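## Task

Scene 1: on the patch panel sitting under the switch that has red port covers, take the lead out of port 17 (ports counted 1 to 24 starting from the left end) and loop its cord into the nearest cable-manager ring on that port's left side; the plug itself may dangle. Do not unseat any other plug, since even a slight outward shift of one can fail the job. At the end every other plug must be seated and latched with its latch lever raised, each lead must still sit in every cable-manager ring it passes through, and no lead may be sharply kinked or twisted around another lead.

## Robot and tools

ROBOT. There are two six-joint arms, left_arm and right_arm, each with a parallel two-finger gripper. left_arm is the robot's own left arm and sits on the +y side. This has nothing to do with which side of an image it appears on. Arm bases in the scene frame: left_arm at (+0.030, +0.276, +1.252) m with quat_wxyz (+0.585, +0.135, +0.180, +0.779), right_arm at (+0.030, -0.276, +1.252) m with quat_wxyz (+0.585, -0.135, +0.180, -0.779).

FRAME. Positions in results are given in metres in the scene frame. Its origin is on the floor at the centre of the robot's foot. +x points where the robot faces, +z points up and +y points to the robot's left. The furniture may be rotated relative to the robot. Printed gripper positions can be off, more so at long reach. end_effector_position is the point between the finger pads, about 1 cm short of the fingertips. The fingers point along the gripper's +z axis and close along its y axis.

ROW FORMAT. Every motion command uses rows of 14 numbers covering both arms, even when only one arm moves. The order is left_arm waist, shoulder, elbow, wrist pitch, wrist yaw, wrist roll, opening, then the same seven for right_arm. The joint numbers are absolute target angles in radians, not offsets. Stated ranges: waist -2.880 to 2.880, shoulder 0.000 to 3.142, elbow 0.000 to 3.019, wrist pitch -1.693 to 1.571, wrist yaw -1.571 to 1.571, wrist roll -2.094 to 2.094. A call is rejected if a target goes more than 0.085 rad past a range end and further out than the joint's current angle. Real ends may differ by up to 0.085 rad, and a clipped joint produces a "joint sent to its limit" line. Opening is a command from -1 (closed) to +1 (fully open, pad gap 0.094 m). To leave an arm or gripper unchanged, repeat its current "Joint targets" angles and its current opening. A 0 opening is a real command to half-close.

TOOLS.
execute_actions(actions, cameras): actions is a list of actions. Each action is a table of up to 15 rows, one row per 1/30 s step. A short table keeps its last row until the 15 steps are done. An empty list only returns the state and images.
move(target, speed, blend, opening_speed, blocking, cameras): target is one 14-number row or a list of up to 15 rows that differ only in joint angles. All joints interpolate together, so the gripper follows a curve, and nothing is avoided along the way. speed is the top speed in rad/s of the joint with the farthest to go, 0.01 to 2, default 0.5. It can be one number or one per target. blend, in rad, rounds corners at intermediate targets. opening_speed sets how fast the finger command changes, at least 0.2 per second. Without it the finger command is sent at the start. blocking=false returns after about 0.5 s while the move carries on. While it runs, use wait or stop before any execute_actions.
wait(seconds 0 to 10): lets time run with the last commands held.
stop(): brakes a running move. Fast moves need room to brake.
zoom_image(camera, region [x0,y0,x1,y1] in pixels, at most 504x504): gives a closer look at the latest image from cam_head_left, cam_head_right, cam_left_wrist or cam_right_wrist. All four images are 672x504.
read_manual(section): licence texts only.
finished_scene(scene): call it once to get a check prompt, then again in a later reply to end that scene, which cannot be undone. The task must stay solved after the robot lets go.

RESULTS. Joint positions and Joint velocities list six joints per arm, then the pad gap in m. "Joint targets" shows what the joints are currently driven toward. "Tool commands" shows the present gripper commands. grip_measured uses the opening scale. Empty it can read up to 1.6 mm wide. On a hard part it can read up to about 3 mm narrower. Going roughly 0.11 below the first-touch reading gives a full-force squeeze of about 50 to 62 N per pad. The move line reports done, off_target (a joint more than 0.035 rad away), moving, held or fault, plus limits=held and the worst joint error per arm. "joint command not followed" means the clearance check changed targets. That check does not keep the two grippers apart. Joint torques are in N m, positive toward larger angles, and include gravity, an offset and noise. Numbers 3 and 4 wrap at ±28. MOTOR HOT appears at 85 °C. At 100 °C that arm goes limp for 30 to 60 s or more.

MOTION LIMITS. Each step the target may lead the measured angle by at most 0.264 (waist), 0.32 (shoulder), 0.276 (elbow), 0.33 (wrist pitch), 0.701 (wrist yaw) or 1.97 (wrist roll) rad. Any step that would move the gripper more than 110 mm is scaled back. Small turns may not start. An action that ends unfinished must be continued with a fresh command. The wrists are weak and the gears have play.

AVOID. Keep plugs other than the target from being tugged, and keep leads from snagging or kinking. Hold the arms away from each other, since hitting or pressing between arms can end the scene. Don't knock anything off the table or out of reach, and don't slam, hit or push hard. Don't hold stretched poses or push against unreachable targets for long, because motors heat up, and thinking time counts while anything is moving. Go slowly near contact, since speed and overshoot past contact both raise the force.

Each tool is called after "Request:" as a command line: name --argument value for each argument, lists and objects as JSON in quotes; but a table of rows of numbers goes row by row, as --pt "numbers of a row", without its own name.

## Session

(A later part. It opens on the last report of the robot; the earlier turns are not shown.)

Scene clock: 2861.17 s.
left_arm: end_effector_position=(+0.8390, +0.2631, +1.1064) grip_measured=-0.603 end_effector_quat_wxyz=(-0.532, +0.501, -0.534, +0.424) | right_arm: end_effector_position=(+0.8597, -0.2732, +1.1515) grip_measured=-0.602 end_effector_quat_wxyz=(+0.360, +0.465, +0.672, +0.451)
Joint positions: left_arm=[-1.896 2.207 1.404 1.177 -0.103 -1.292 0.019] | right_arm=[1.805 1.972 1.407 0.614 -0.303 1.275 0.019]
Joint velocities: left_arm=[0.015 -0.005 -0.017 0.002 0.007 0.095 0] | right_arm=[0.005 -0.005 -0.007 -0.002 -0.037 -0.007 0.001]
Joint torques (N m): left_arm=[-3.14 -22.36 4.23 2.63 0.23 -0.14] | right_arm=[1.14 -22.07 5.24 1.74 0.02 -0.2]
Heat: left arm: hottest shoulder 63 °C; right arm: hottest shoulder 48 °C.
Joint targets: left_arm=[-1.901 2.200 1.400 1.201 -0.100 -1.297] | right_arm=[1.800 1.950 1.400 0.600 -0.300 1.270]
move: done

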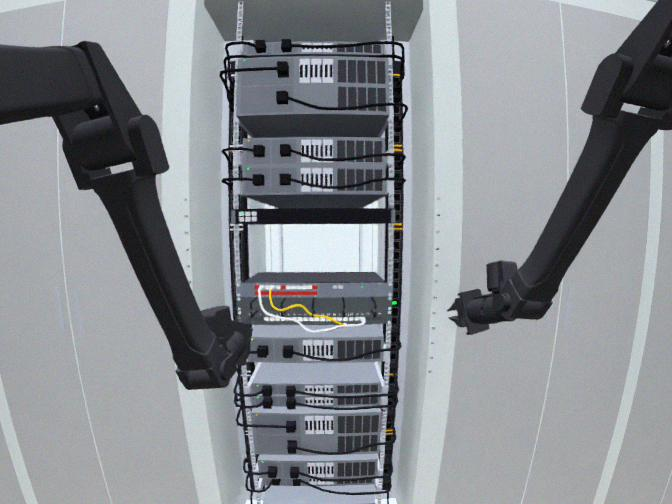

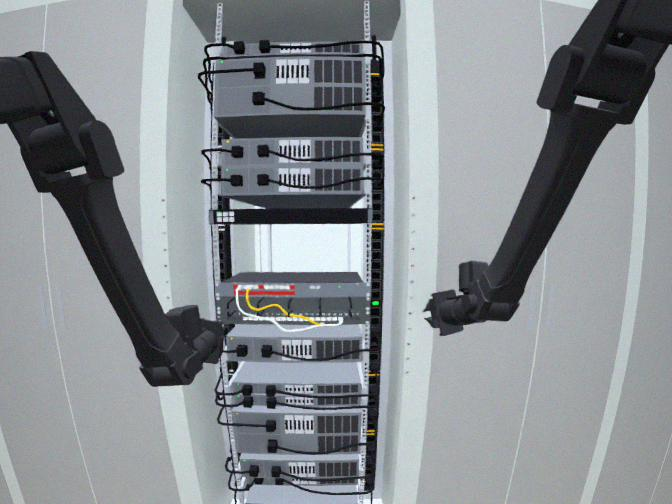

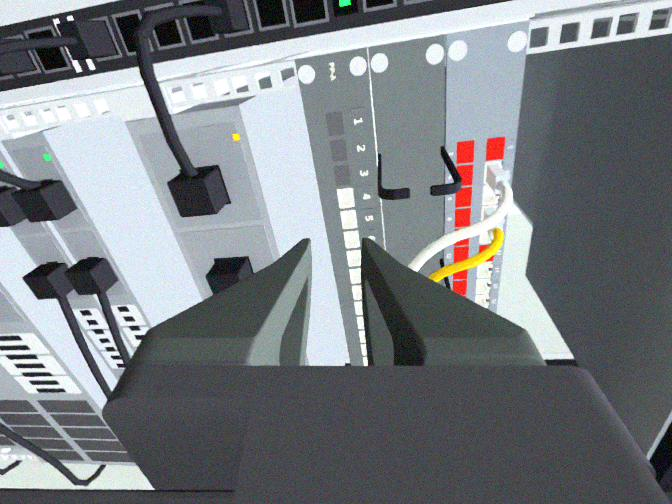

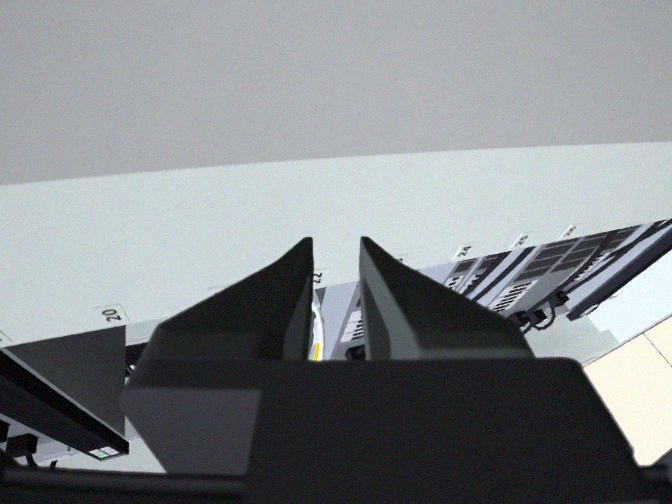

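Request:
execute_actions --actions '[]'

Request:
zoom_image --camera "cam_head_left" --region '[250, 270, 350, 345]'

Request:
zoom_image --camera "cam_head_right" --region '[200, 260, 320, 350]'

Scene clock: 2932.70 s.
left_arm: end_effector_position=(+0.8390, +0.2631, +1.1064) grip_measured=-0.603 end_effector_quat_wxyz=(-0.532, +0.501, -0.534, +0.424) | right_arm: end_effector_position=(+0.8597, -0.2732, +1.1515) grip_measured=-0.602 end_effector_quat_wxyz=(+0.360, +0.465, +0.672, +0.451)
Joint positions: left_arm=[-1.896 2.207 1.404 1.177 -0.103 -1.292 0.019] | right_arm=[1.805 1.972 1.407 0.614 -0.303 1.275 0.019]
Joint velocities: left_arm=[-0.015 -0.005 -0.002 -0.007 -0.007 -0.022 0] | right_arm=[-0.005 0.005 -0.007 0.017 0.037 0.037 0]
Joint torques (N m): left_arm=[-3.02 -22.07 4.19 2.8 0.21 -0.14] | right_arm=[1.44 -22.3 5.23 1.54 -0.01 -0.15]
Heat: left arm: hottest shoulder 60 °C; right arm: hottest shoulder 48 °C.
Joint targets: left_arm=[-1.901 2.200 1.400 1.201 -0.100 -1.297] | right_arm=[1.800 1.950 1.400 0.600 -0.300 1.270]
Tool commands: left_gripper/opening=-0.6 right_gripper/opening=-0.6

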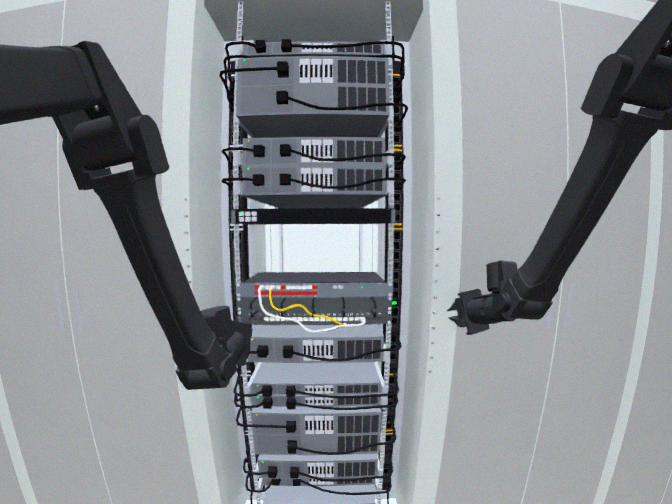

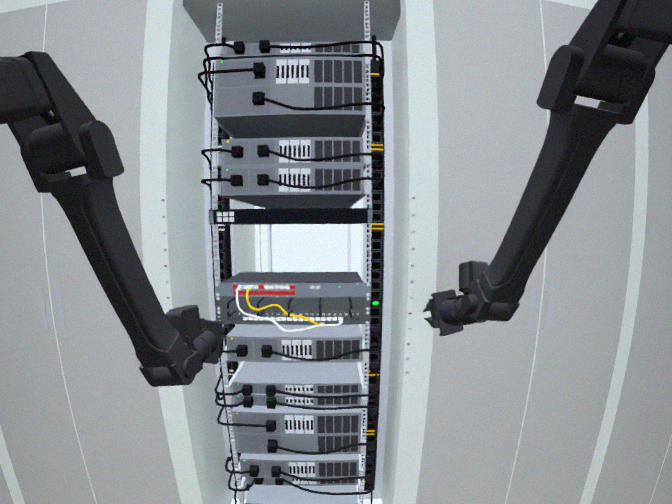

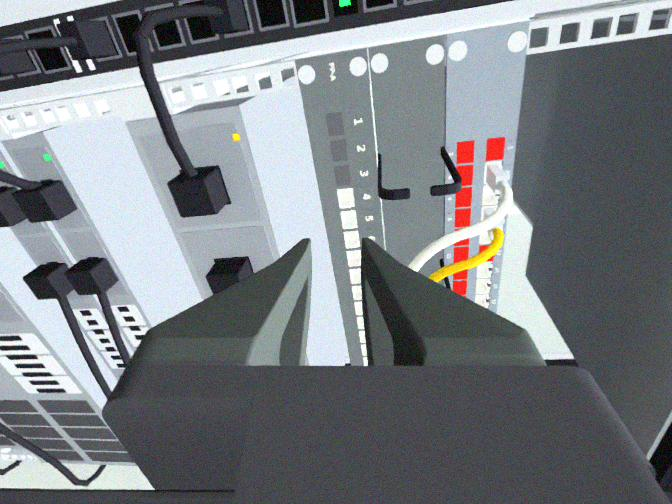

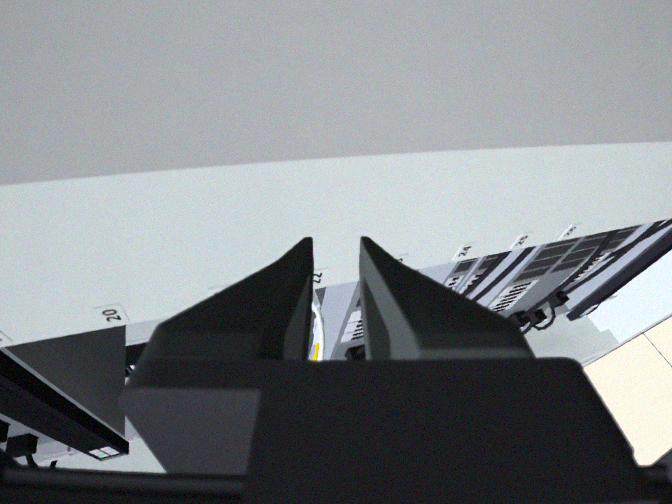

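Scaled by 5.040 from the camera's 672x504 image, which has a finer 960x720 frame.

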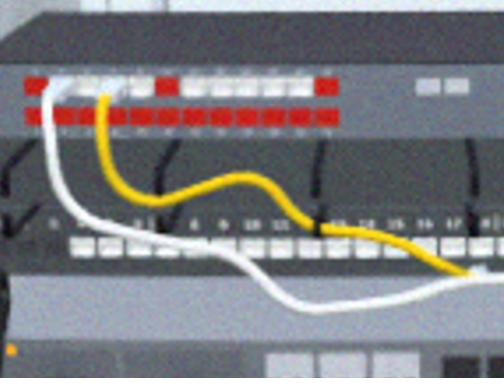

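Scaled by 4.200 from the camera's 672x504 image, which has a finer 960x720 frame.

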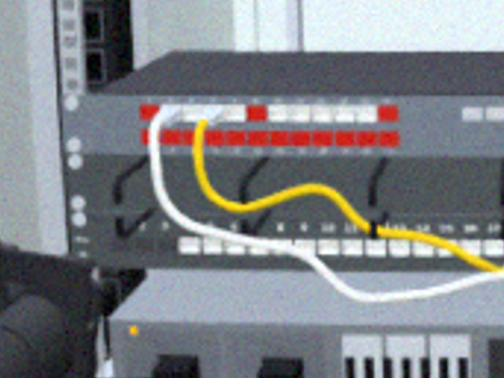

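Request:
zoom_image --camera "cam_head_left" --region '[300, 270, 400, 345]'

Request:
zoom_image --camera "cam_left_wrist" --region '[380, 120, 560, 300]'

Request:
zoom_image --camera "cam_head_right" --region '[280, 260, 380, 345]'

Scaled by 5.040 from the camera's 672x504 image, which has a finer 960x720 frame.

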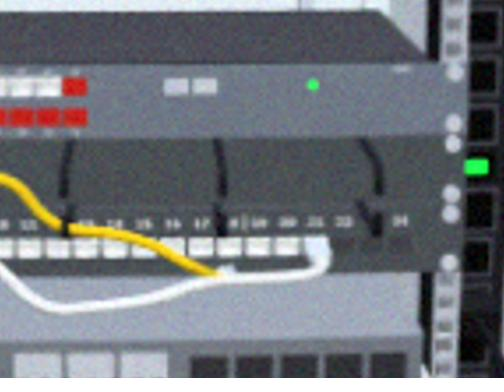

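Scaled by 2.800 from the camera's 672x504 image, which has a finer 960x720 frame.

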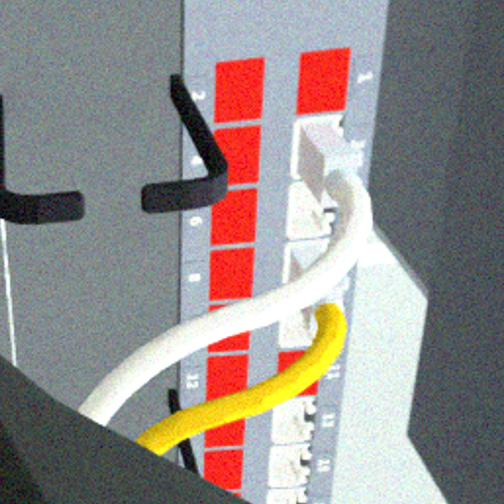

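Scaled by 5.040 from the camera's 672x504 image, which has a finer 960x720 frame.

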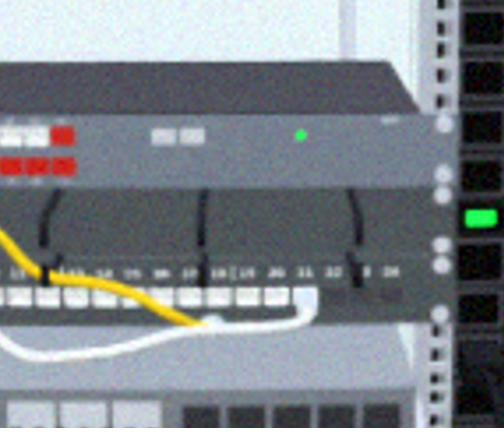

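Request:
move --target '[-2.10,2.2,1.52,1.18,-0.174,-1.297,-0.6,1.8,1.95,1.4,0.6,-0.3,1.27,-0.6]' --cameras '["cam_left_wrist"]'

Request:
zoom_image --camera "cam_left_wrist" --region '[200, 100, 560, 300]'

Scene clock: 2979.80 s.
left_arm: end_effector_position=(+0.8537, +0.1040, +1.1674) grip_measured=-0.603 end_effector_quat_wxyz=(-0.506, +0.475, -0.514, +0.504) | right_arm: end_effector_position=(+0.8597, -0.2732, +1.1515) grip_measured=-0.602 end_effector_quat_wxyz=(+0.360, +0.465, +0.672, +0.451)
Joint positions: left_arm=[-2.117 2.207 1.488 1.177 -0.172 -1.292 0.019] | right_arm=[1.805 1.972 1.407 0.614 -0.303 1.275 0.019]
Joint velocities: left_arm=[-0.005 -0.015 -0.002 -0.007 0.066 0.007 0] | right_arm=[-0.005 -0.005 -0.017 0.012 0.022 -0.037 0]
Joint torques (N m): left_arm=[-3.31 -23.24 8.03 1.85 0.1 -0.16] | right_arm=[1.9 -22.42 5.08 1.63 0.01 -0.21]
Heat: left arm: hottest shoulder 59 °C; right arm: hottest shoulder 48 °C.
Joint targets: left_arm=[-2.100 2.200 1.520 1.180 -0.174 -1.297] | right_arm=[1.800 1.950 1.400 0.600 -0.300 1.270]
move: done
Images, in order (width x height): cam_left_wrist 672x504.

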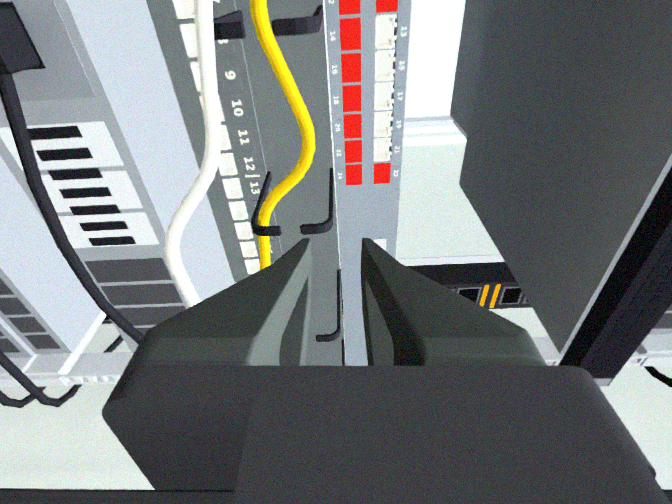

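Scaled by 1.400 from the camera's 672x504 image, which has a finer 960x720 frame.

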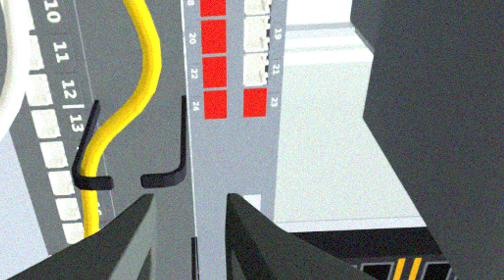

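Request:
zoom_image --camera "cam_left_wrist" --region '[170, 0, 350, 135]'

Scaled by 2.800 from the camera's 672x504 image, which has a finer 960x720 frame.

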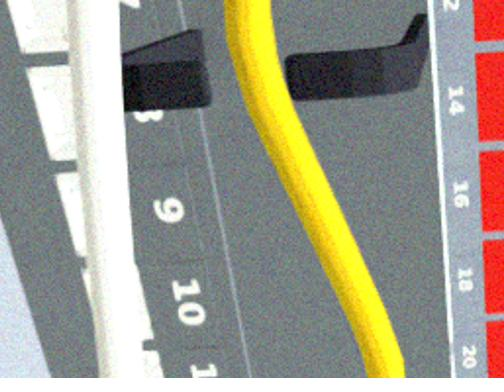

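Request:
move --target '[-2.05,2.25,1.64,1.08,-0.166,-1.297,-0.6,1.8,1.95,1.4,0.6,-0.3,1.27,-0.6]' --cameras '["cam_left_wrist"]'

Scene clock: 3005.17 s.
left_arm: end_effector_position=(+0.8929, +0.1461, +1.1627) grip_measured=-0.603 end_effector_quat_wxyz=(-0.524, +0.483, -0.508, +0.484) | right_arm: end_effector_position=(+0.8597, -0.2732, +1.1515) grip_measured=-0.602 end_effector_quat_wxyz=(+0.360, +0.465, +0.672, +0.451)
Joint positions: left_arm=[-2.057 2.236 1.601 1.096 -0.168 -1.292 0.019] | right_arm=[1.805 1.972 1.407 0.614 -0.303 1.275 0.019]
Joint velocities: left_arm=[-0.005 -0.015 0.012 -0.012 -0.022 0.022 -0.003] | right_arm=[-0.015 -0.005 0.017 -0.007 0.051 0.022 -0.001]
Joint torques (N m): left_arm=[-3.37 -22.24 9.28 1.22 0.28 -0.12] | right_arm=[0.85 -22.18 5.18 1.61 0.04 -0.18]
Heat: left arm: hottest shoulder 59 °C; right arm: hottest shoulder 48 °C.
Joint targets: left_arm=[-2.049 2.250 1.641 1.080 -0.166 -1.297] | right_arm=[1.800 1.950 1.400 0.600 -0.300 1.270]
move: off_target (left_arm); left_arm: the elbow is farthest, 0.039 rad from its target
Images, in order (width x height): cam_left_wrist 672x504.

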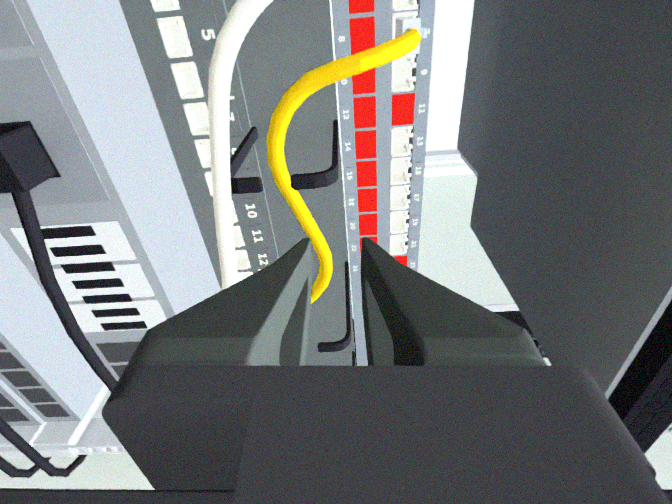

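Request:
move --target '[-2.04,2.325,1.86,0.94,-0.156,-1.297,-0.6,1.8,1.95,1.4,0.6,-0.3,1.27,-0.6]' --cameras '["cam_left_wrist"]' --speed 0.3

Request:
zoom_image --camera "cam_left_wrist" --region '[200, 100, 420, 300]'

Scene clock: 3014.53 s.
left_arm: end_effector_position=(+0.9455, +0.1376, +1.1719) grip_measured=-0.603 end_effector_quat_wxyz=(-0.524, +0.478, -0.508, +0.488) | right_arm: end_effector_position=(+0.8597, -0.2732, +1.1515) grip_measured=-0.602 end_effector_quat_wxyz=(+0.360, +0.465, +0.672, +0.451)
Joint positions: left_arm=[-2.057 2.302 1.813 0.958 -0.158 -1.292 0.019] | right_arm=[1.805 1.972 1.407 0.614 -0.303 1.275 0.019]
Joint velocities: left_arm=[0.024 -0.015 0.007 -0.002 0.007 -0.037 0] | right_arm=[-0.015 -0.015 0.002 -0.002 0.007 0.022 0]
Joint torques (N m): left_arm=[-3.49 -23.06 10.92 1.2 0.28 -0.15] | right_arm=[1.49 -21.83 5.3 1.65 0.07 -0.18]
Heat: left arm: hottest shoulder 57 °C; right arm: hottest shoulder 48 °C.
Joint targets: left_arm=[-2.040 2.324 1.859 0.939 -0.155 -1.297] | right_arm=[1.800 1.950 1.400 0.600 -0.300 1.270]
move: off_target (left_arm); left_arm: the elbow is farthest, 0.047 rad from its target
Images, in order (width x height): cam_left_wrist 672x504.

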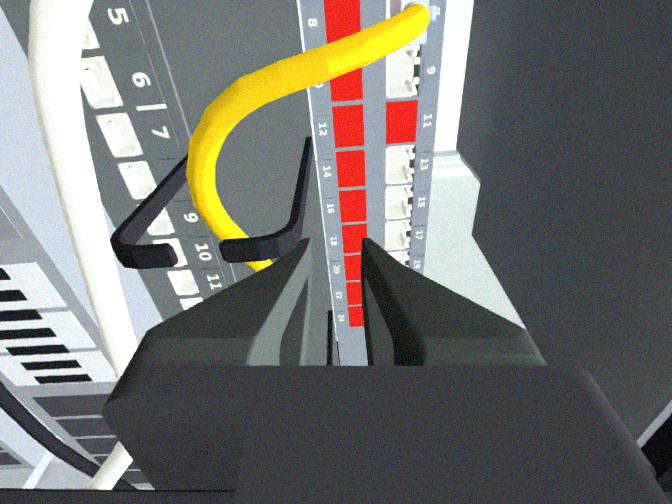

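Scaled by 2.291 from the camera's 672x504 image, which has a finer 960x720 frame.

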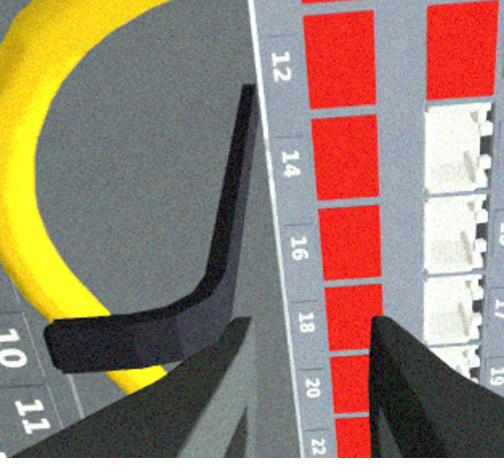

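Request:
move --target '[-2.05,2.25,1.64,1.08,-0.166,-1.297,-0.6,1.8,1.95,1.4,0.6,-0.3,1.27,-0.6]' --cameras '["cam_left_wrist"]' --speed 0.3

Request:
zoom_image --camera "cam_left_wrist" --region '[200, 100, 380, 300]'

Scene clock: 3027.47 s.
left_arm: end_effector_position=(+0.8969, +0.1388, +1.1351) grip_measured=-0.603 end_effector_quat_wxyz=(-0.511, +0.488, -0.525, +0.475) | right_arm: end_effector_position=(+0.8597, -0.2732, +1.1515) grip_measured=-0.602 end_effector_quat_wxyz=(+0.360, +0.465, +0.672, +0.451)
Joint positions: left_arm=[-2.057 2.282 1.646 1.052 -0.164 -1.292 0.019] | right_arm=[1.805 1.972 1.407 0.614 -0.303 1.275 0.019]
Joint velocities: left_arm=[-0.024 -0.015 -0.007 -0.002 -0.007 -0.051 0.001] | right_arm=[-0.015 -0.005 -0.022 -0.017 -0.066 -0.051 0]
Joint torques (N m): left_arm=[-4.48 -26.58 5.57 2.82 0.05 -0.17] | right_arm=[1.38 -22.07 5.29 1.52 0.01 -0.18]
Heat: left arm: hottest shoulder 58 °C; right arm: hottest shoulder 48 °C.
Joint targets: left_arm=[-2.050 2.250 1.641 1.081 -0.167 -1.297] | right_arm=[1.800 1.950 1.400 0.600 -0.300 1.270]
move: done
Images, in order (width x height): cam_left_wrist 672x504.

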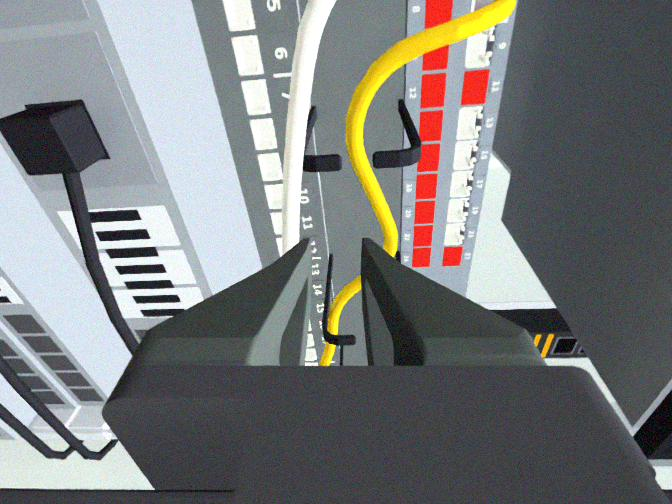

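Scaled by 2.520 from the camera's 672x504 image, which has a finer 960x720 frame.

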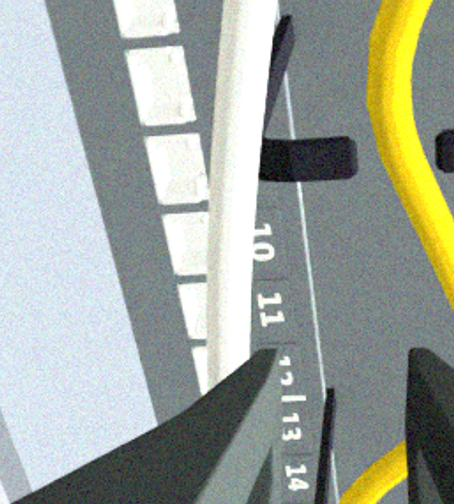

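Request:
move --target '[-2.05,2.33,1.82,0.95,-0.156,-1.297,-0.6,1.8,1.95,1.4,0.6,-0.3,1.27,-0.6]' --cameras '["cam_left_wrist"]' --speed 0.3

Request:
zoom_image --camera "cam_left_wrist" --region '[150, 150, 370, 300]'

Scene clock: 3052.83 s.
left_arm: end_effector_position=(+0.9318, +0.1349, +1.1484) grip_measured=-0.603 end_effector_quat_wxyz=(-0.515, +0.484, -0.520, +0.480) | right_arm: end_effector_position=(+0.8597, -0.2732, +1.1515) grip_measured=-0.602 end_effector_quat_wxyz=(+0.360, +0.465, +0.672, +0.451)
Joint positions: left_arm=[-2.057 2.313 1.776 0.969 -0.158 -1.292 0.019] | right_arm=[1.805 1.972 1.407 0.614 -0.303 1.275 0.019]
Joint velocities: left_arm=[-0.005 -0.005 -0.002 0.002 -0.022 -0.051 -0.001] | right_arm=[-0.005 0.005 0.002 -0.002 -0.037 0.022 -0.001]
Joint torques (N m): left_arm=[-3.9 -23.24 10.32 1.11 0.25 -0.14] | right_arm=[1.32 -22.07 5.2 1.73 0.02 -0.22]
Heat: left arm: hottest shoulder 56 °C; right arm: hottest shoulder 48 °C.
Joint targets: left_arm=[-2.050 2.331 1.819 0.950 -0.156 -1.297] | right_arm=[1.800 1.950 1.400 0.600 -0.300 1.270]
move: off_target (left_arm); left_arm: the elbow is farthest, 0.044 rad from its target
Images, in order (width x height): cam_left_wrist 672x504.

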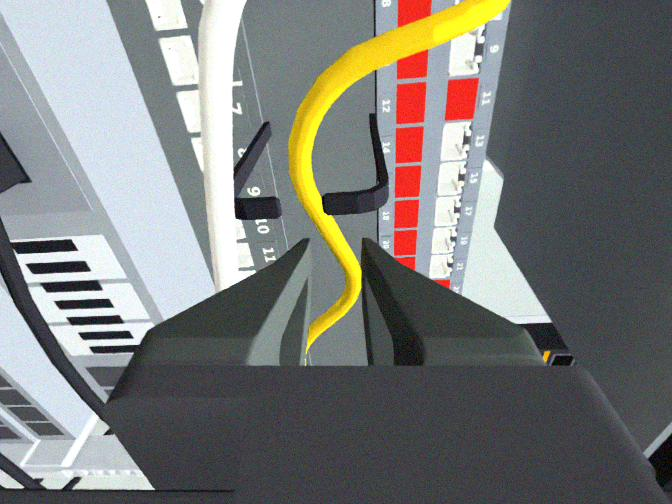

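Scaled by 2.291 from the camera's 672x504 image, which has a finer 960x720 frame.

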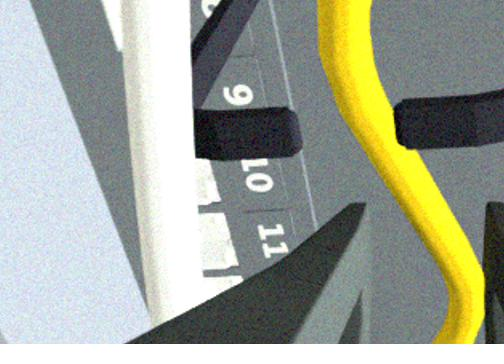

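Request:
move --target '[-2.05,2.33,1.82,0.95,-0.156,-1.297,-1,1.8,1.95,1.4,0.6,-0.3,1.27,-0.6]' --cameras '["cam_left_wrist"]' --opening_speed 0.5

Request:
zoom_image --camera "cam_left_wrist" --region '[230, 150, 450, 300]'

Scene clock: 3061.53 s.
left_arm: end_effector_position=(+0.9337, +0.1352, +1.1513) grip_measured=-0.914 end_effector_quat_wxyz=(-0.516, +0.483, -0.518, +0.482) | right_arm: end_effector_position=(+0.8597, -0.2732, +1.1515) grip_measured=-0.602 end_effector_quat_wxyz=(+0.360, +0.465, +0.672, +0.451)
Joint positions: left_arm=[-2.057 2.313 1.782 0.969 -0.158 -1.292 0.004] | right_arm=[1.805 1.972 1.407 0.614 -0.303 1.275 0.019]
Joint velocities: left_arm=[-0.015 -0.005 0.007 -0.002 -0.022 -0.037 0] | right_arm=[0.005 -0.015 -0.002 -0.002 0.081 -0.007 0.001]
Joint torques (N m): left_arm=[-4.42 -23.12 10.02 1.2 0.22 -0.15] | right_arm=[2.02 -22.53 5.46 1.77 0.02 -0.18]
Heat: left arm: hottest shoulder 58 °C; right arm: hottest shoulder 48 °C.
Joint targets: left_arm=[-2.050 2.330 1.821 0.950 -0.156 -1.296] | right_arm=[1.800 1.950 1.400 0.600 -0.300 1.270]
move: off_target (left_arm); left_arm: the elbow is farthest, 0.038 rad from its target
Images, in order (width x height): cam_left_wrist 672x504.

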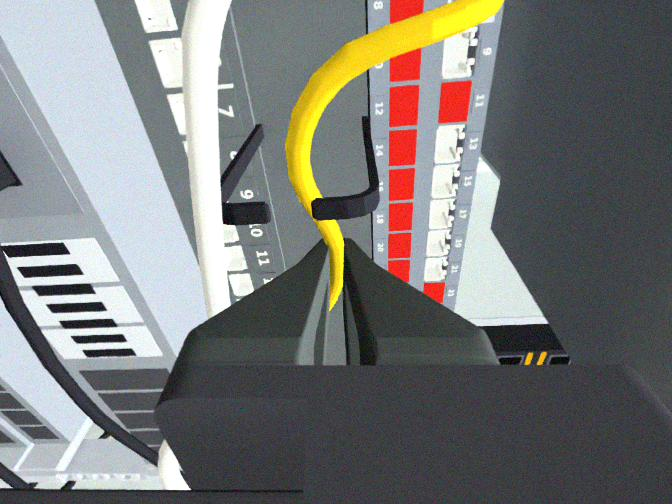

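Scaled by 2.291 from the camera's 672x504 image, which has a finer 960x720 frame.

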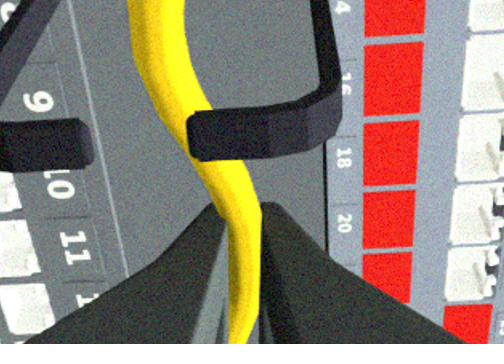

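Request:
move --pt "-2.05 2.36 1.92 0.895 -0.15 -1.297 -1 1.8 1.95 1.4 0.6 -0.3 1.27 -0.6" --pt "-2.05 2.40 1.95 0.895 -0.15 -1.297 -1 1.8 1.95 1.4 0.6 -0.3 1.27 -0.6" --cameras '["cam_left_wrist"]' --speed 0.3

Request:
zoom_image --camera "cam_left_wrist" --region '[180, 150, 400, 300]'

Scene clock: 3076.57 s.
left_arm: end_effector_position=(+0.9573, +0.1295, +1.1478) grip_measured=-0.917 end_effector_quat_wxyz=(-0.518, +0.479, -0.515, +0.487) | right_arm: end_effector_position=(+0.8597, -0.2732, +1.1515) grip_measured=-0.602 end_effector_quat_wxyz=(+0.360, +0.465, +0.672, +0.451)
Joint positions: left_arm=[-2.057 2.371 1.905 0.917 -0.152 -1.293 0.004] | right_arm=[1.805 1.972 1.407 0.614 -0.303 1.275 0.019]
Joint velocities: left_arm=[-0.005 -0.005 0.002 -0.007 -0.037 -0.037 -0.001] | right_arm=[-0.005 -0.005 -0.002 -0.027 -0.007 -0.022 0]
Joint torques (N m): left_arm=[-4.37 -23.06 10.86 0.94 0.24 -0.15] | right_arm=[1.61 -22.71 5.2 1.72 0.05 -0.17]
Heat: left arm: hottest shoulder 59 °C; right arm: hottest shoulder 48 °C.
Joint targets: left_arm=[-2.050 2.400 1.949 0.895 -0.150 -1.298] | right_arm=[1.800 1.950 1.400 0.600 -0.300 1.270]
move: off_target (left_arm); left_arm: the elbow is farthest, 0.045 rad from its target
Images, in order (width x height): cam_left_wrist 672x504.

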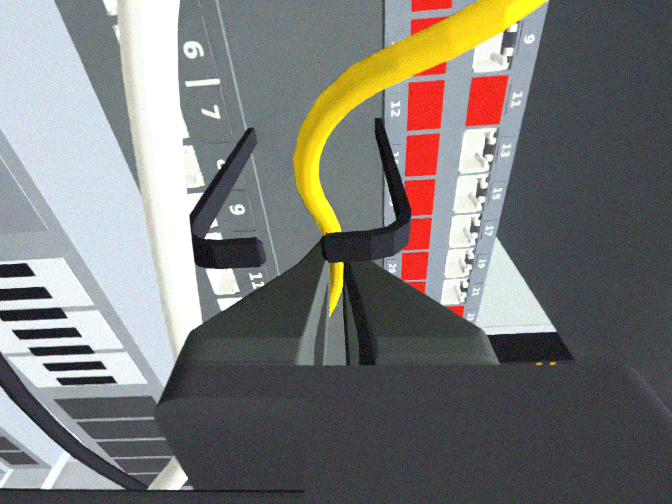

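Scaled by 2.291 from the camera's 672x504 image, which has a finer 960x720 frame.

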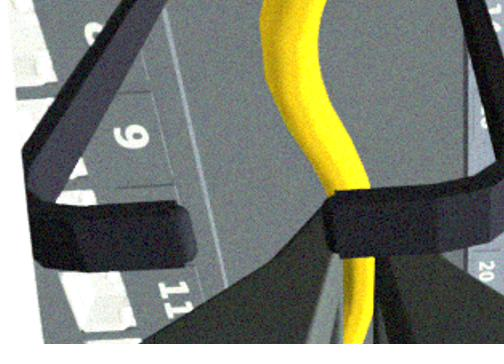

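Request:
move --target '[-2.05,2.445,1.97,0.905,-0.15,-1.297,-1,1.8,1.95,1.4,0.6,-0.3,1.27,-0.6]' --cameras '["cam_left_wrist"]' --speed 0.3

Request:
zoom_image --camera "cam_left_wrist" --region '[180, 150, 400, 300]'

Scene clock: 3085.83 s.
left_arm: end_effector_position=(+0.9605, +0.1281, +1.1410) grip_measured=-0.917 end_effector_quat_wxyz=(-0.520, +0.480, -0.512, +0.487) | right_arm: end_effector_position=(+0.8597, -0.2732, +1.1515) grip_measured=-0.602 end_effector_quat_wxyz=(+0.360, +0.465, +0.672, +0.451)
Joint positions: left_arm=[-2.057 2.398 1.937 0.917 -0.155 -1.293 0.004] | right_arm=[1.805 1.972 1.407 0.614 -0.303 1.275 0.019]
Joint velocities: left_arm=[0.005 -0.005 0.012 0.002 -0.066 0.007 0.001] | right_arm=[0.005 -0.005 -0.007 -0.017 0.022 -0.022 0]
Joint torques (N m): left_arm=[-4.37 -21.42 10.03 1.43 0.29 -0.15] | right_arm=[1.03 -21.95 5.16 1.73 0.04 -0.24]
Heat: left arm: hottest shoulder 58 °C; right arm: hottest shoulder 48 °C.
Joint targets: left_arm=[-2.051 2.445 1.970 0.905 -0.151 -1.297] | right_arm=[1.800 1.950 1.400 0.600 -0.300 1.270]
move: off_target (left_arm); left_arm: the shoulder is farthest, 0.047 rad from its target
Images, in order (width x height): cam_left_wrist 672x504.

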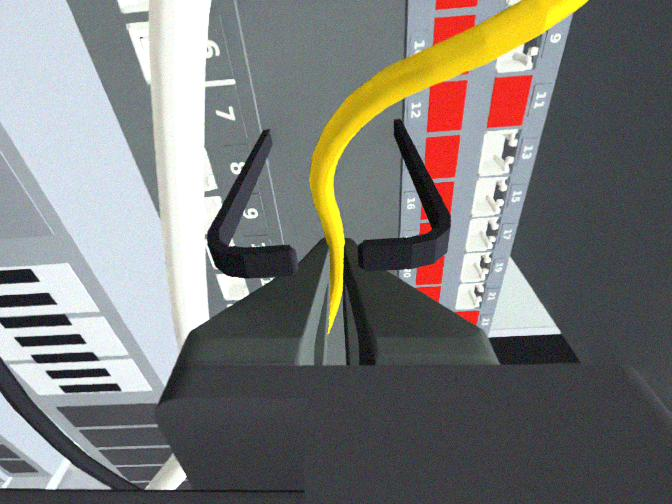

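Scaled by 2.291 from the camera's 672x504 image, which has a finer 960x720 frame.

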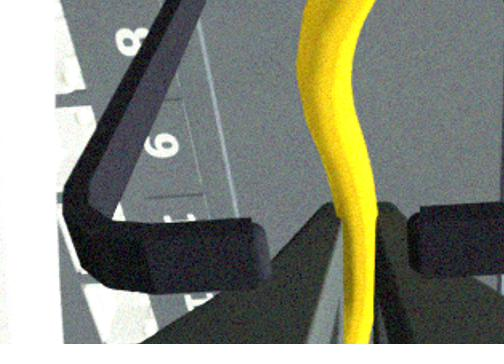

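Request:
move --pt "-2.05 2.455 2.04 0.875 -0.15 -1.297 -1 1.8 1.95 1.4 0.6 -0.3 1.27 -0.6" --pt "-2.05 2.52 2.06 0.885 -0.15 -1.297 -1 1.8 1.95 1.4 0.6 -0.3 1.27 -0.6" --cameras '["cam_left_wrist"]' --speed 0.3

Request:
zoom_image --camera "cam_left_wrist" --region '[180, 150, 400, 300]'

Scene clock: 3098.10 s.
left_arm: end_effector_position=(+0.9677, +0.1257, +1.1328) grip_measured=-0.918 end_effector_quat_wxyz=(-0.529, +0.476, -0.500, +0.493) | right_arm: end_effector_position=(+0.8597, -0.2732, +1.1515) grip_measured=-0.602 end_effector_quat_wxyz=(+0.360, +0.465, +0.672, +0.451)
Joint positions: left_arm=[-2.057 2.453 2.011 0.932 -0.158 -1.293 0.004] | right_arm=[1.805 1.972 1.407 0.614 -0.303 1.275 0.019]
Joint velocities: left_arm=[-0.005 -0.005 -0.002 0.002 -0.037 0.007 0.001] | right_arm=[-0.024 0.005 0.002 -0.012 -0.022 0.037 0.001]
Joint torques (N m): left_arm=[-4.31 -19.9 11.56 0.51 0.48 -0.17] | right_arm=[1.08 -22.65 5.09 1.68 0.01 -0.18]
Heat: left arm: hottest shoulder 58 °C; right arm: hottest shoulder 48 °C.
Joint targets: left_arm=[-2.050 2.519 2.060 0.897 -0.149 -1.297] | right_arm=[1.800 1.950 1.400 0.600 -0.300 1.270]
move: off_target (left_arm); left_arm: the shoulder is farthest, 0.067 rad from its target
Images, in order (width x height): cam_left_wrist 672x504.

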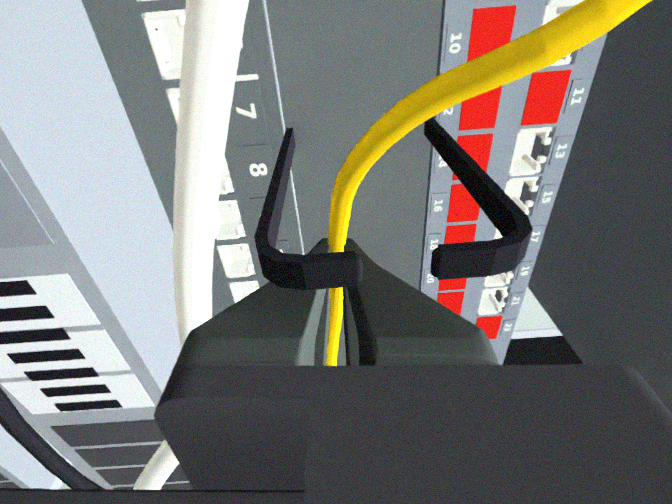

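Scaled by 2.291 from the camera's 672x504 image, which has a finer 960x720 frame.

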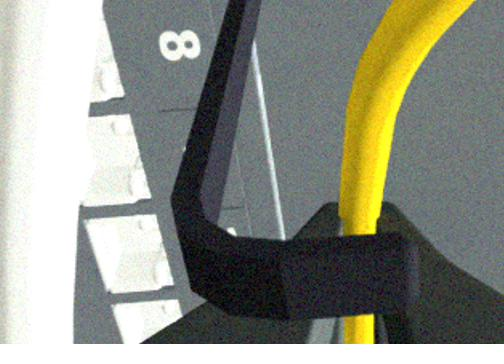

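Request:
move --target '[-2.05,2.52,2.06,0.9,-0.15,-1.297,-0.55,1.8,1.95,1.4,0.6,-0.3,1.27,-0.6]' --cameras '["cam_left_wrist"]' --opening_speed 0.5

Request:
move --target '[-2.05,2.42,1.88,1.0,-0.155,-1.297,-0.55,1.8,1.95,1.4,0.6,-0.3,1.27,-0.6]' --cameras '["cam_left_wrist"]' --speed 0.3

Request:
move --target '[-2.05,2.30,1.62,1.1,-0.166,-1.297,-0.55,1.8,1.95,1.4,0.6,-0.3,1.27,-0.6]' --cameras '["cam_left_wrist"]' --speed 0.3

Request:
zoom_image --camera "cam_left_wrist" --region '[230, 50, 500, 300]'

Scene clock: 3111.17 s.
left_arm: end_effector_position=(+0.9679, +0.1222, +1.1203) grip_measured=-0.554 end_effector_quat_wxyz=(-0.524, +0.476, -0.506, +0.492) | right_arm: end_effector_position=(+0.8597, -0.2732, +1.1515) grip_measured=-0.602 end_effector_quat_wxyz=(+0.360, +0.465, +0.672, +0.451)
Joint positions: left_arm=[-2.057 2.476 2.033 0.918 -0.153 -1.293 0.021] | right_arm=[1.805 1.972 1.407 0.614 -0.303 1.275 0.019]
Joint velocities: left_arm=[-0.015 0.005 -0.002 -0.002 -0.022 0.051 0] | right_arm=[0.005 -0.005 -0.007 -0.002 -0.066 -0.051 0]
Joint torques (N m): left_arm=[-4.54 -21.83 9.72 0.77 0.3 -0.13] | right_arm=[1.9 -22.48 5.38 1.59 0.05 -0.17]
Heat: left arm: hottest shoulder 57 °C; right arm: hottest shoulder 48 °C.
Joint targets: left_arm=[-2.050 2.521 2.061 0.888 -0.150 -1.297] | right_arm=[1.800 1.950 1.400 0.600 -0.300 1.270]
move: off_target (left_arm); left_arm: the shoulder is farthest, 0.044 rad from its target
Images, in order (width x height): cam_left_wrist 672x504.

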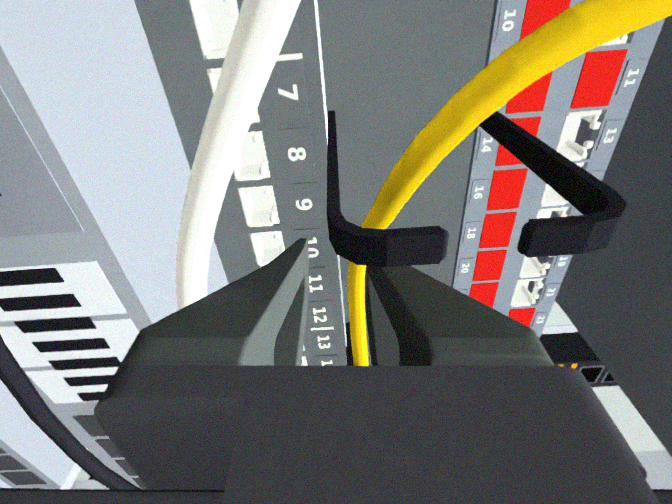

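Scene clock: 3112.30 s.
left_arm: end_effector_position=(+0.9429, +0.1250, +1.1204) grip_measured=-0.553 end_effector_quat_wxyz=(-0.521, +0.475, -0.510, +0.492) | right_arm: end_effector_position=(+0.8597, -0.2732, +1.1515) grip_measured=-0.602 end_effector_quat_wxyz=(+0.360, +0.465, +0.672, +0.451)
Joint positions: left_arm=[-2.057 2.422 1.901 0.989 -0.145 -1.293 0.021] | right_arm=[1.805 1.972 1.407 0.614 -0.303 1.275 0.019]
Joint velocities: left_arm=[-0.015 -0.005 0.007 0.007 0.022 0.007 0] | right_arm=[0.005 -0.005 -0.017 0.002 -0.037 0.022 0]
Joint torques (N m): left_arm=[-4.37 -24.82 5.14 2.26 0.1 -0.12] | right_arm=[0.67 -22.3 5.42 1.72 0.01 -0.19]
Heat: left arm: hottest shoulder 57 °C; right arm: hottest shoulder 48 °C.
Joint targets: left_arm=[-2.050 2.419 1.881 1.000 -0.147 -1.297] | right_arm=[1.800 1.950 1.400 0.600 -0.300 1.270]
move: done
Images, in order (width x height): cam_left_wrist 672x504.

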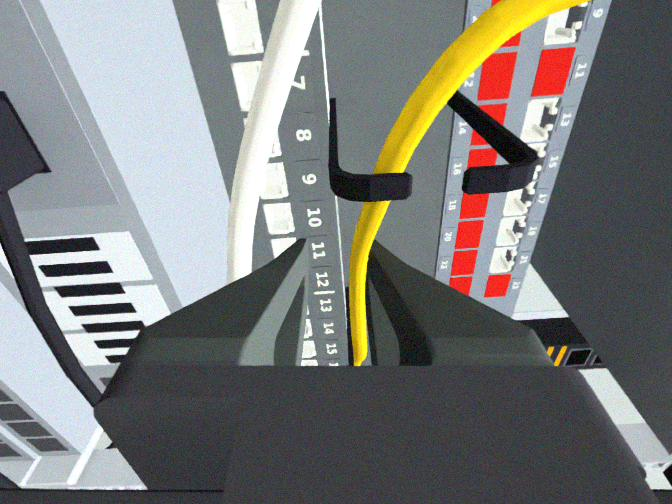

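Scene clock: 3113.93 s.
left_arm: end_effector_position=(+0.8777, +0.1350, +1.0960) grip_measured=-0.553 end_effector_quat_wxyz=(-0.500, +0.496, -0.538, +0.462) | right_arm: end_effector_position=(+0.8597, -0.2732, +1.1515) grip_measured=-0.602 end_effector_quat_wxyz=(+0.360, +0.465, +0.672, +0.451)
Joint positions: left_arm=[-2.057 2.327 1.624 1.072 -0.172 -1.293 0.021] | right_arm=[1.805 1.972 1.407 0.614 -0.303 1.275 0.019]
Joint velocities: left_arm=[-0.005 -0.015 0.002 -0.007 -0.051 0.037 -0.001] | right_arm=[-0.005 -0.015 -0.022 -0.002 0.051 -0.022 0]
Joint torques (N m): left_arm=[-3.96 -25.82 5.08 2.97 0.04 -0.12] | right_arm=[1.85 -22.36 5.24 1.52 -0.02 -0.19]
Heat: left arm: hottest shoulder 57 °C; right arm: hottest shoulder 48 °C.
Joint targets: left_arm=[-2.050 2.300 1.620 1.099 -0.174 -1.297] | right_arm=[1.800 1.950 1.400 0.600 -0.300 1.270]
move: done
Images, in order (width x height): cam_left_wrist 672x504.

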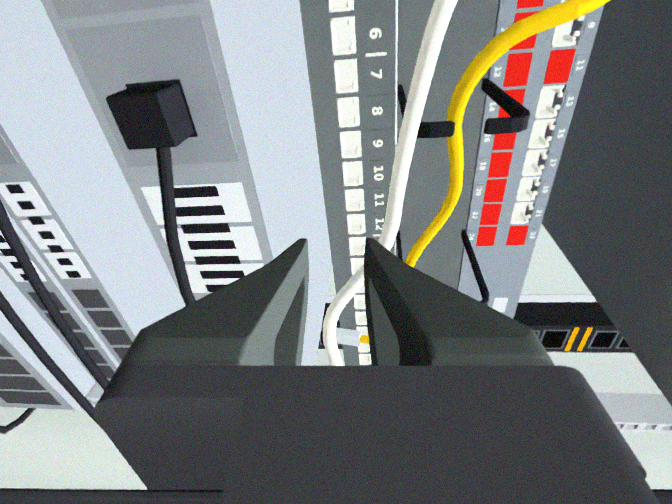

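Scaled by 1.867 from the camera's 672x504 image, which has a finer 960x720 frame.

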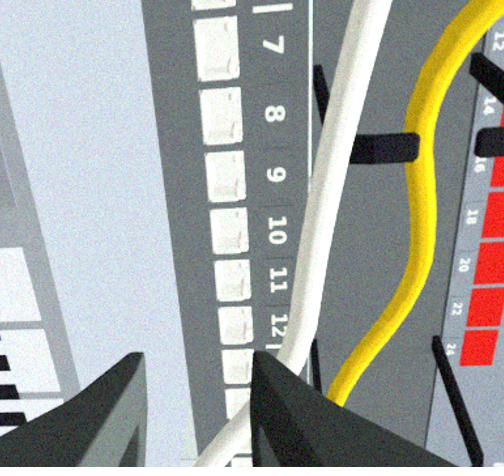

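Request:
move --pt "-2.10 2.10 1.62 1.17 -0.166 -1.297 -0.55 1.8 1.95 1.4 0.6 -0.3 1.27 -0.6" --pt "-2.10 2.16 1.72 1.15 -0.166 -1.297 -0.55 1.8 1.95 1.4 0.6 -0.3 1.27 -0.6" --cameras '["cam_left_wrist"]' --speed 0.4

Request:
zoom_image --camera "cam_left_wrist" --region '[130, 150, 350, 300]'

Scene clock: 3127.93 s.
left_arm: end_effector_position=(+0.9237, +0.1444, +1.2818) grip_measured=-0.553 end_effector_quat_wxyz=(-0.566, +0.449, -0.436, +0.537) | right_arm: end_effector_position=(+0.8597, -0.2732, +1.1515) grip_measured=-0.602 end_effector_quat_wxyz=(+0.360, +0.465, +0.672, +0.451)
Joint positions: left_arm=[-2.083 2.146 1.672 1.142 -0.168 -1.293 0.021] | right_arm=[1.805 1.972 1.407 0.614 -0.303 1.275 0.019]
Joint velocities: left_arm=[0.005 -0.005 0.002 0.012 -0.022 0.022 0.001] | right_arm=[-0.005 -0.015 -0.007 0.002 0.022 0.051 0]
Joint torques (N m): left_arm=[-5.95 -22.83 11.06 2 0.31 -0.14] | right_arm=[1.85 -22.83 5.37 1.74 -0.03 -0.16]
Heat: left arm: hottest shoulder 59 °C; right arm: hottest shoulder 48 °C.
Joint targets: left_arm=[-2.100 2.160 1.720 1.150 -0.166 -1.297] | right_arm=[1.800 1.950 1.400 0.600 -0.300 1.270]
move: off_target (left_arm); left_arm: the elbow is farthest, 0.048 rad from its target
Images, in order (width x height): cam_left_wrist 672x504.

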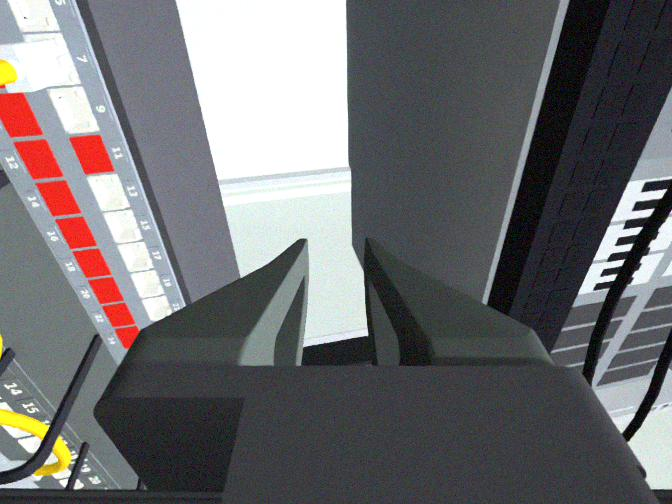

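Scaled by 2.291 from the camera's 672x504 image, which has a finer 960x720 frame.

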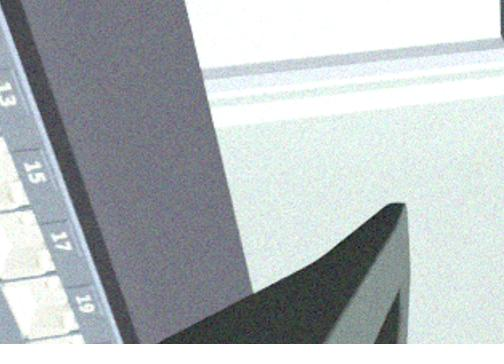

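Request:
move --target '[-2.0,2.175,1.60,1.17,-0.12,-1.297,-0.55,1.8,1.95,1.4,0.6,-0.3,1.27,-0.6]' --cameras '["cam_left_wrist"]' --speed 0.4

Request:
zoom_image --camera "cam_left_wrist" --region '[130, 100, 350, 300]'

Scene clock: 3135.80 s.
left_arm: end_effector_position=(+0.9094, +0.1955, +1.2194) grip_measured=-0.553 end_effector_quat_wxyz=(-0.561, +0.459, -0.475, +0.500) | right_arm: end_effector_position=(+0.8597, -0.2732, +1.1515) grip_measured=-0.602 end_effector_quat_wxyz=(+0.360, +0.465, +0.672, +0.451)
Joint positions: left_arm=[-2 2.169 1.6 1.142 -0.122 -1.293 0.021] | right_arm=[1.805 1.972 1.407 0.614 -0.303 1.275 0.019]
Joint velocities: left_arm=[-0.005 -0.005 -0.017 -0.002 -0.007 -0.037 0] | right_arm=[-0.015 -0.005 0.002 -0.012 0.037 0.007 0]
Joint torques (N m): left_arm=[-3.96 -23.12 6.3 2.84 0.23 -0.12] | right_arm=[1.26 -21.83 5.2 1.66 0.02 -0.18]
Heat: left arm: hottest shoulder 59 °C; right arm: hottest shoulder 48 °C.
Joint targets: left_arm=[-2.000 2.175 1.599 1.170 -0.120 -1.297] | right_arm=[1.800 1.950 1.400 0.600 -0.300 1.270]
move: done
Images, in order (width x height): cam_left_wrist 672x504.

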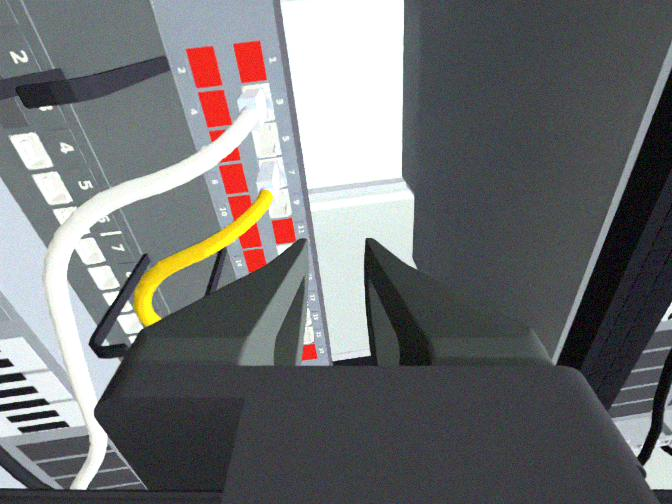

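Scaled by 2.291 from the camera's 672x504 image, which has a finer 960x720 frame.

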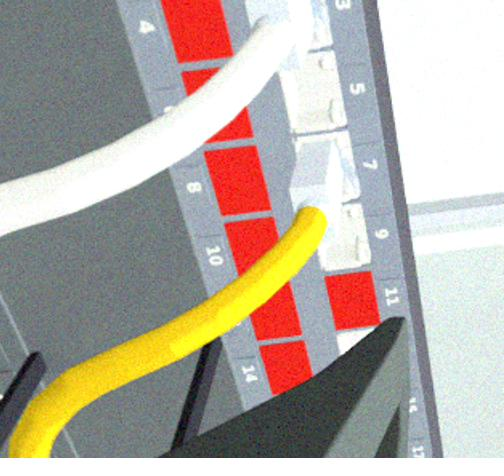

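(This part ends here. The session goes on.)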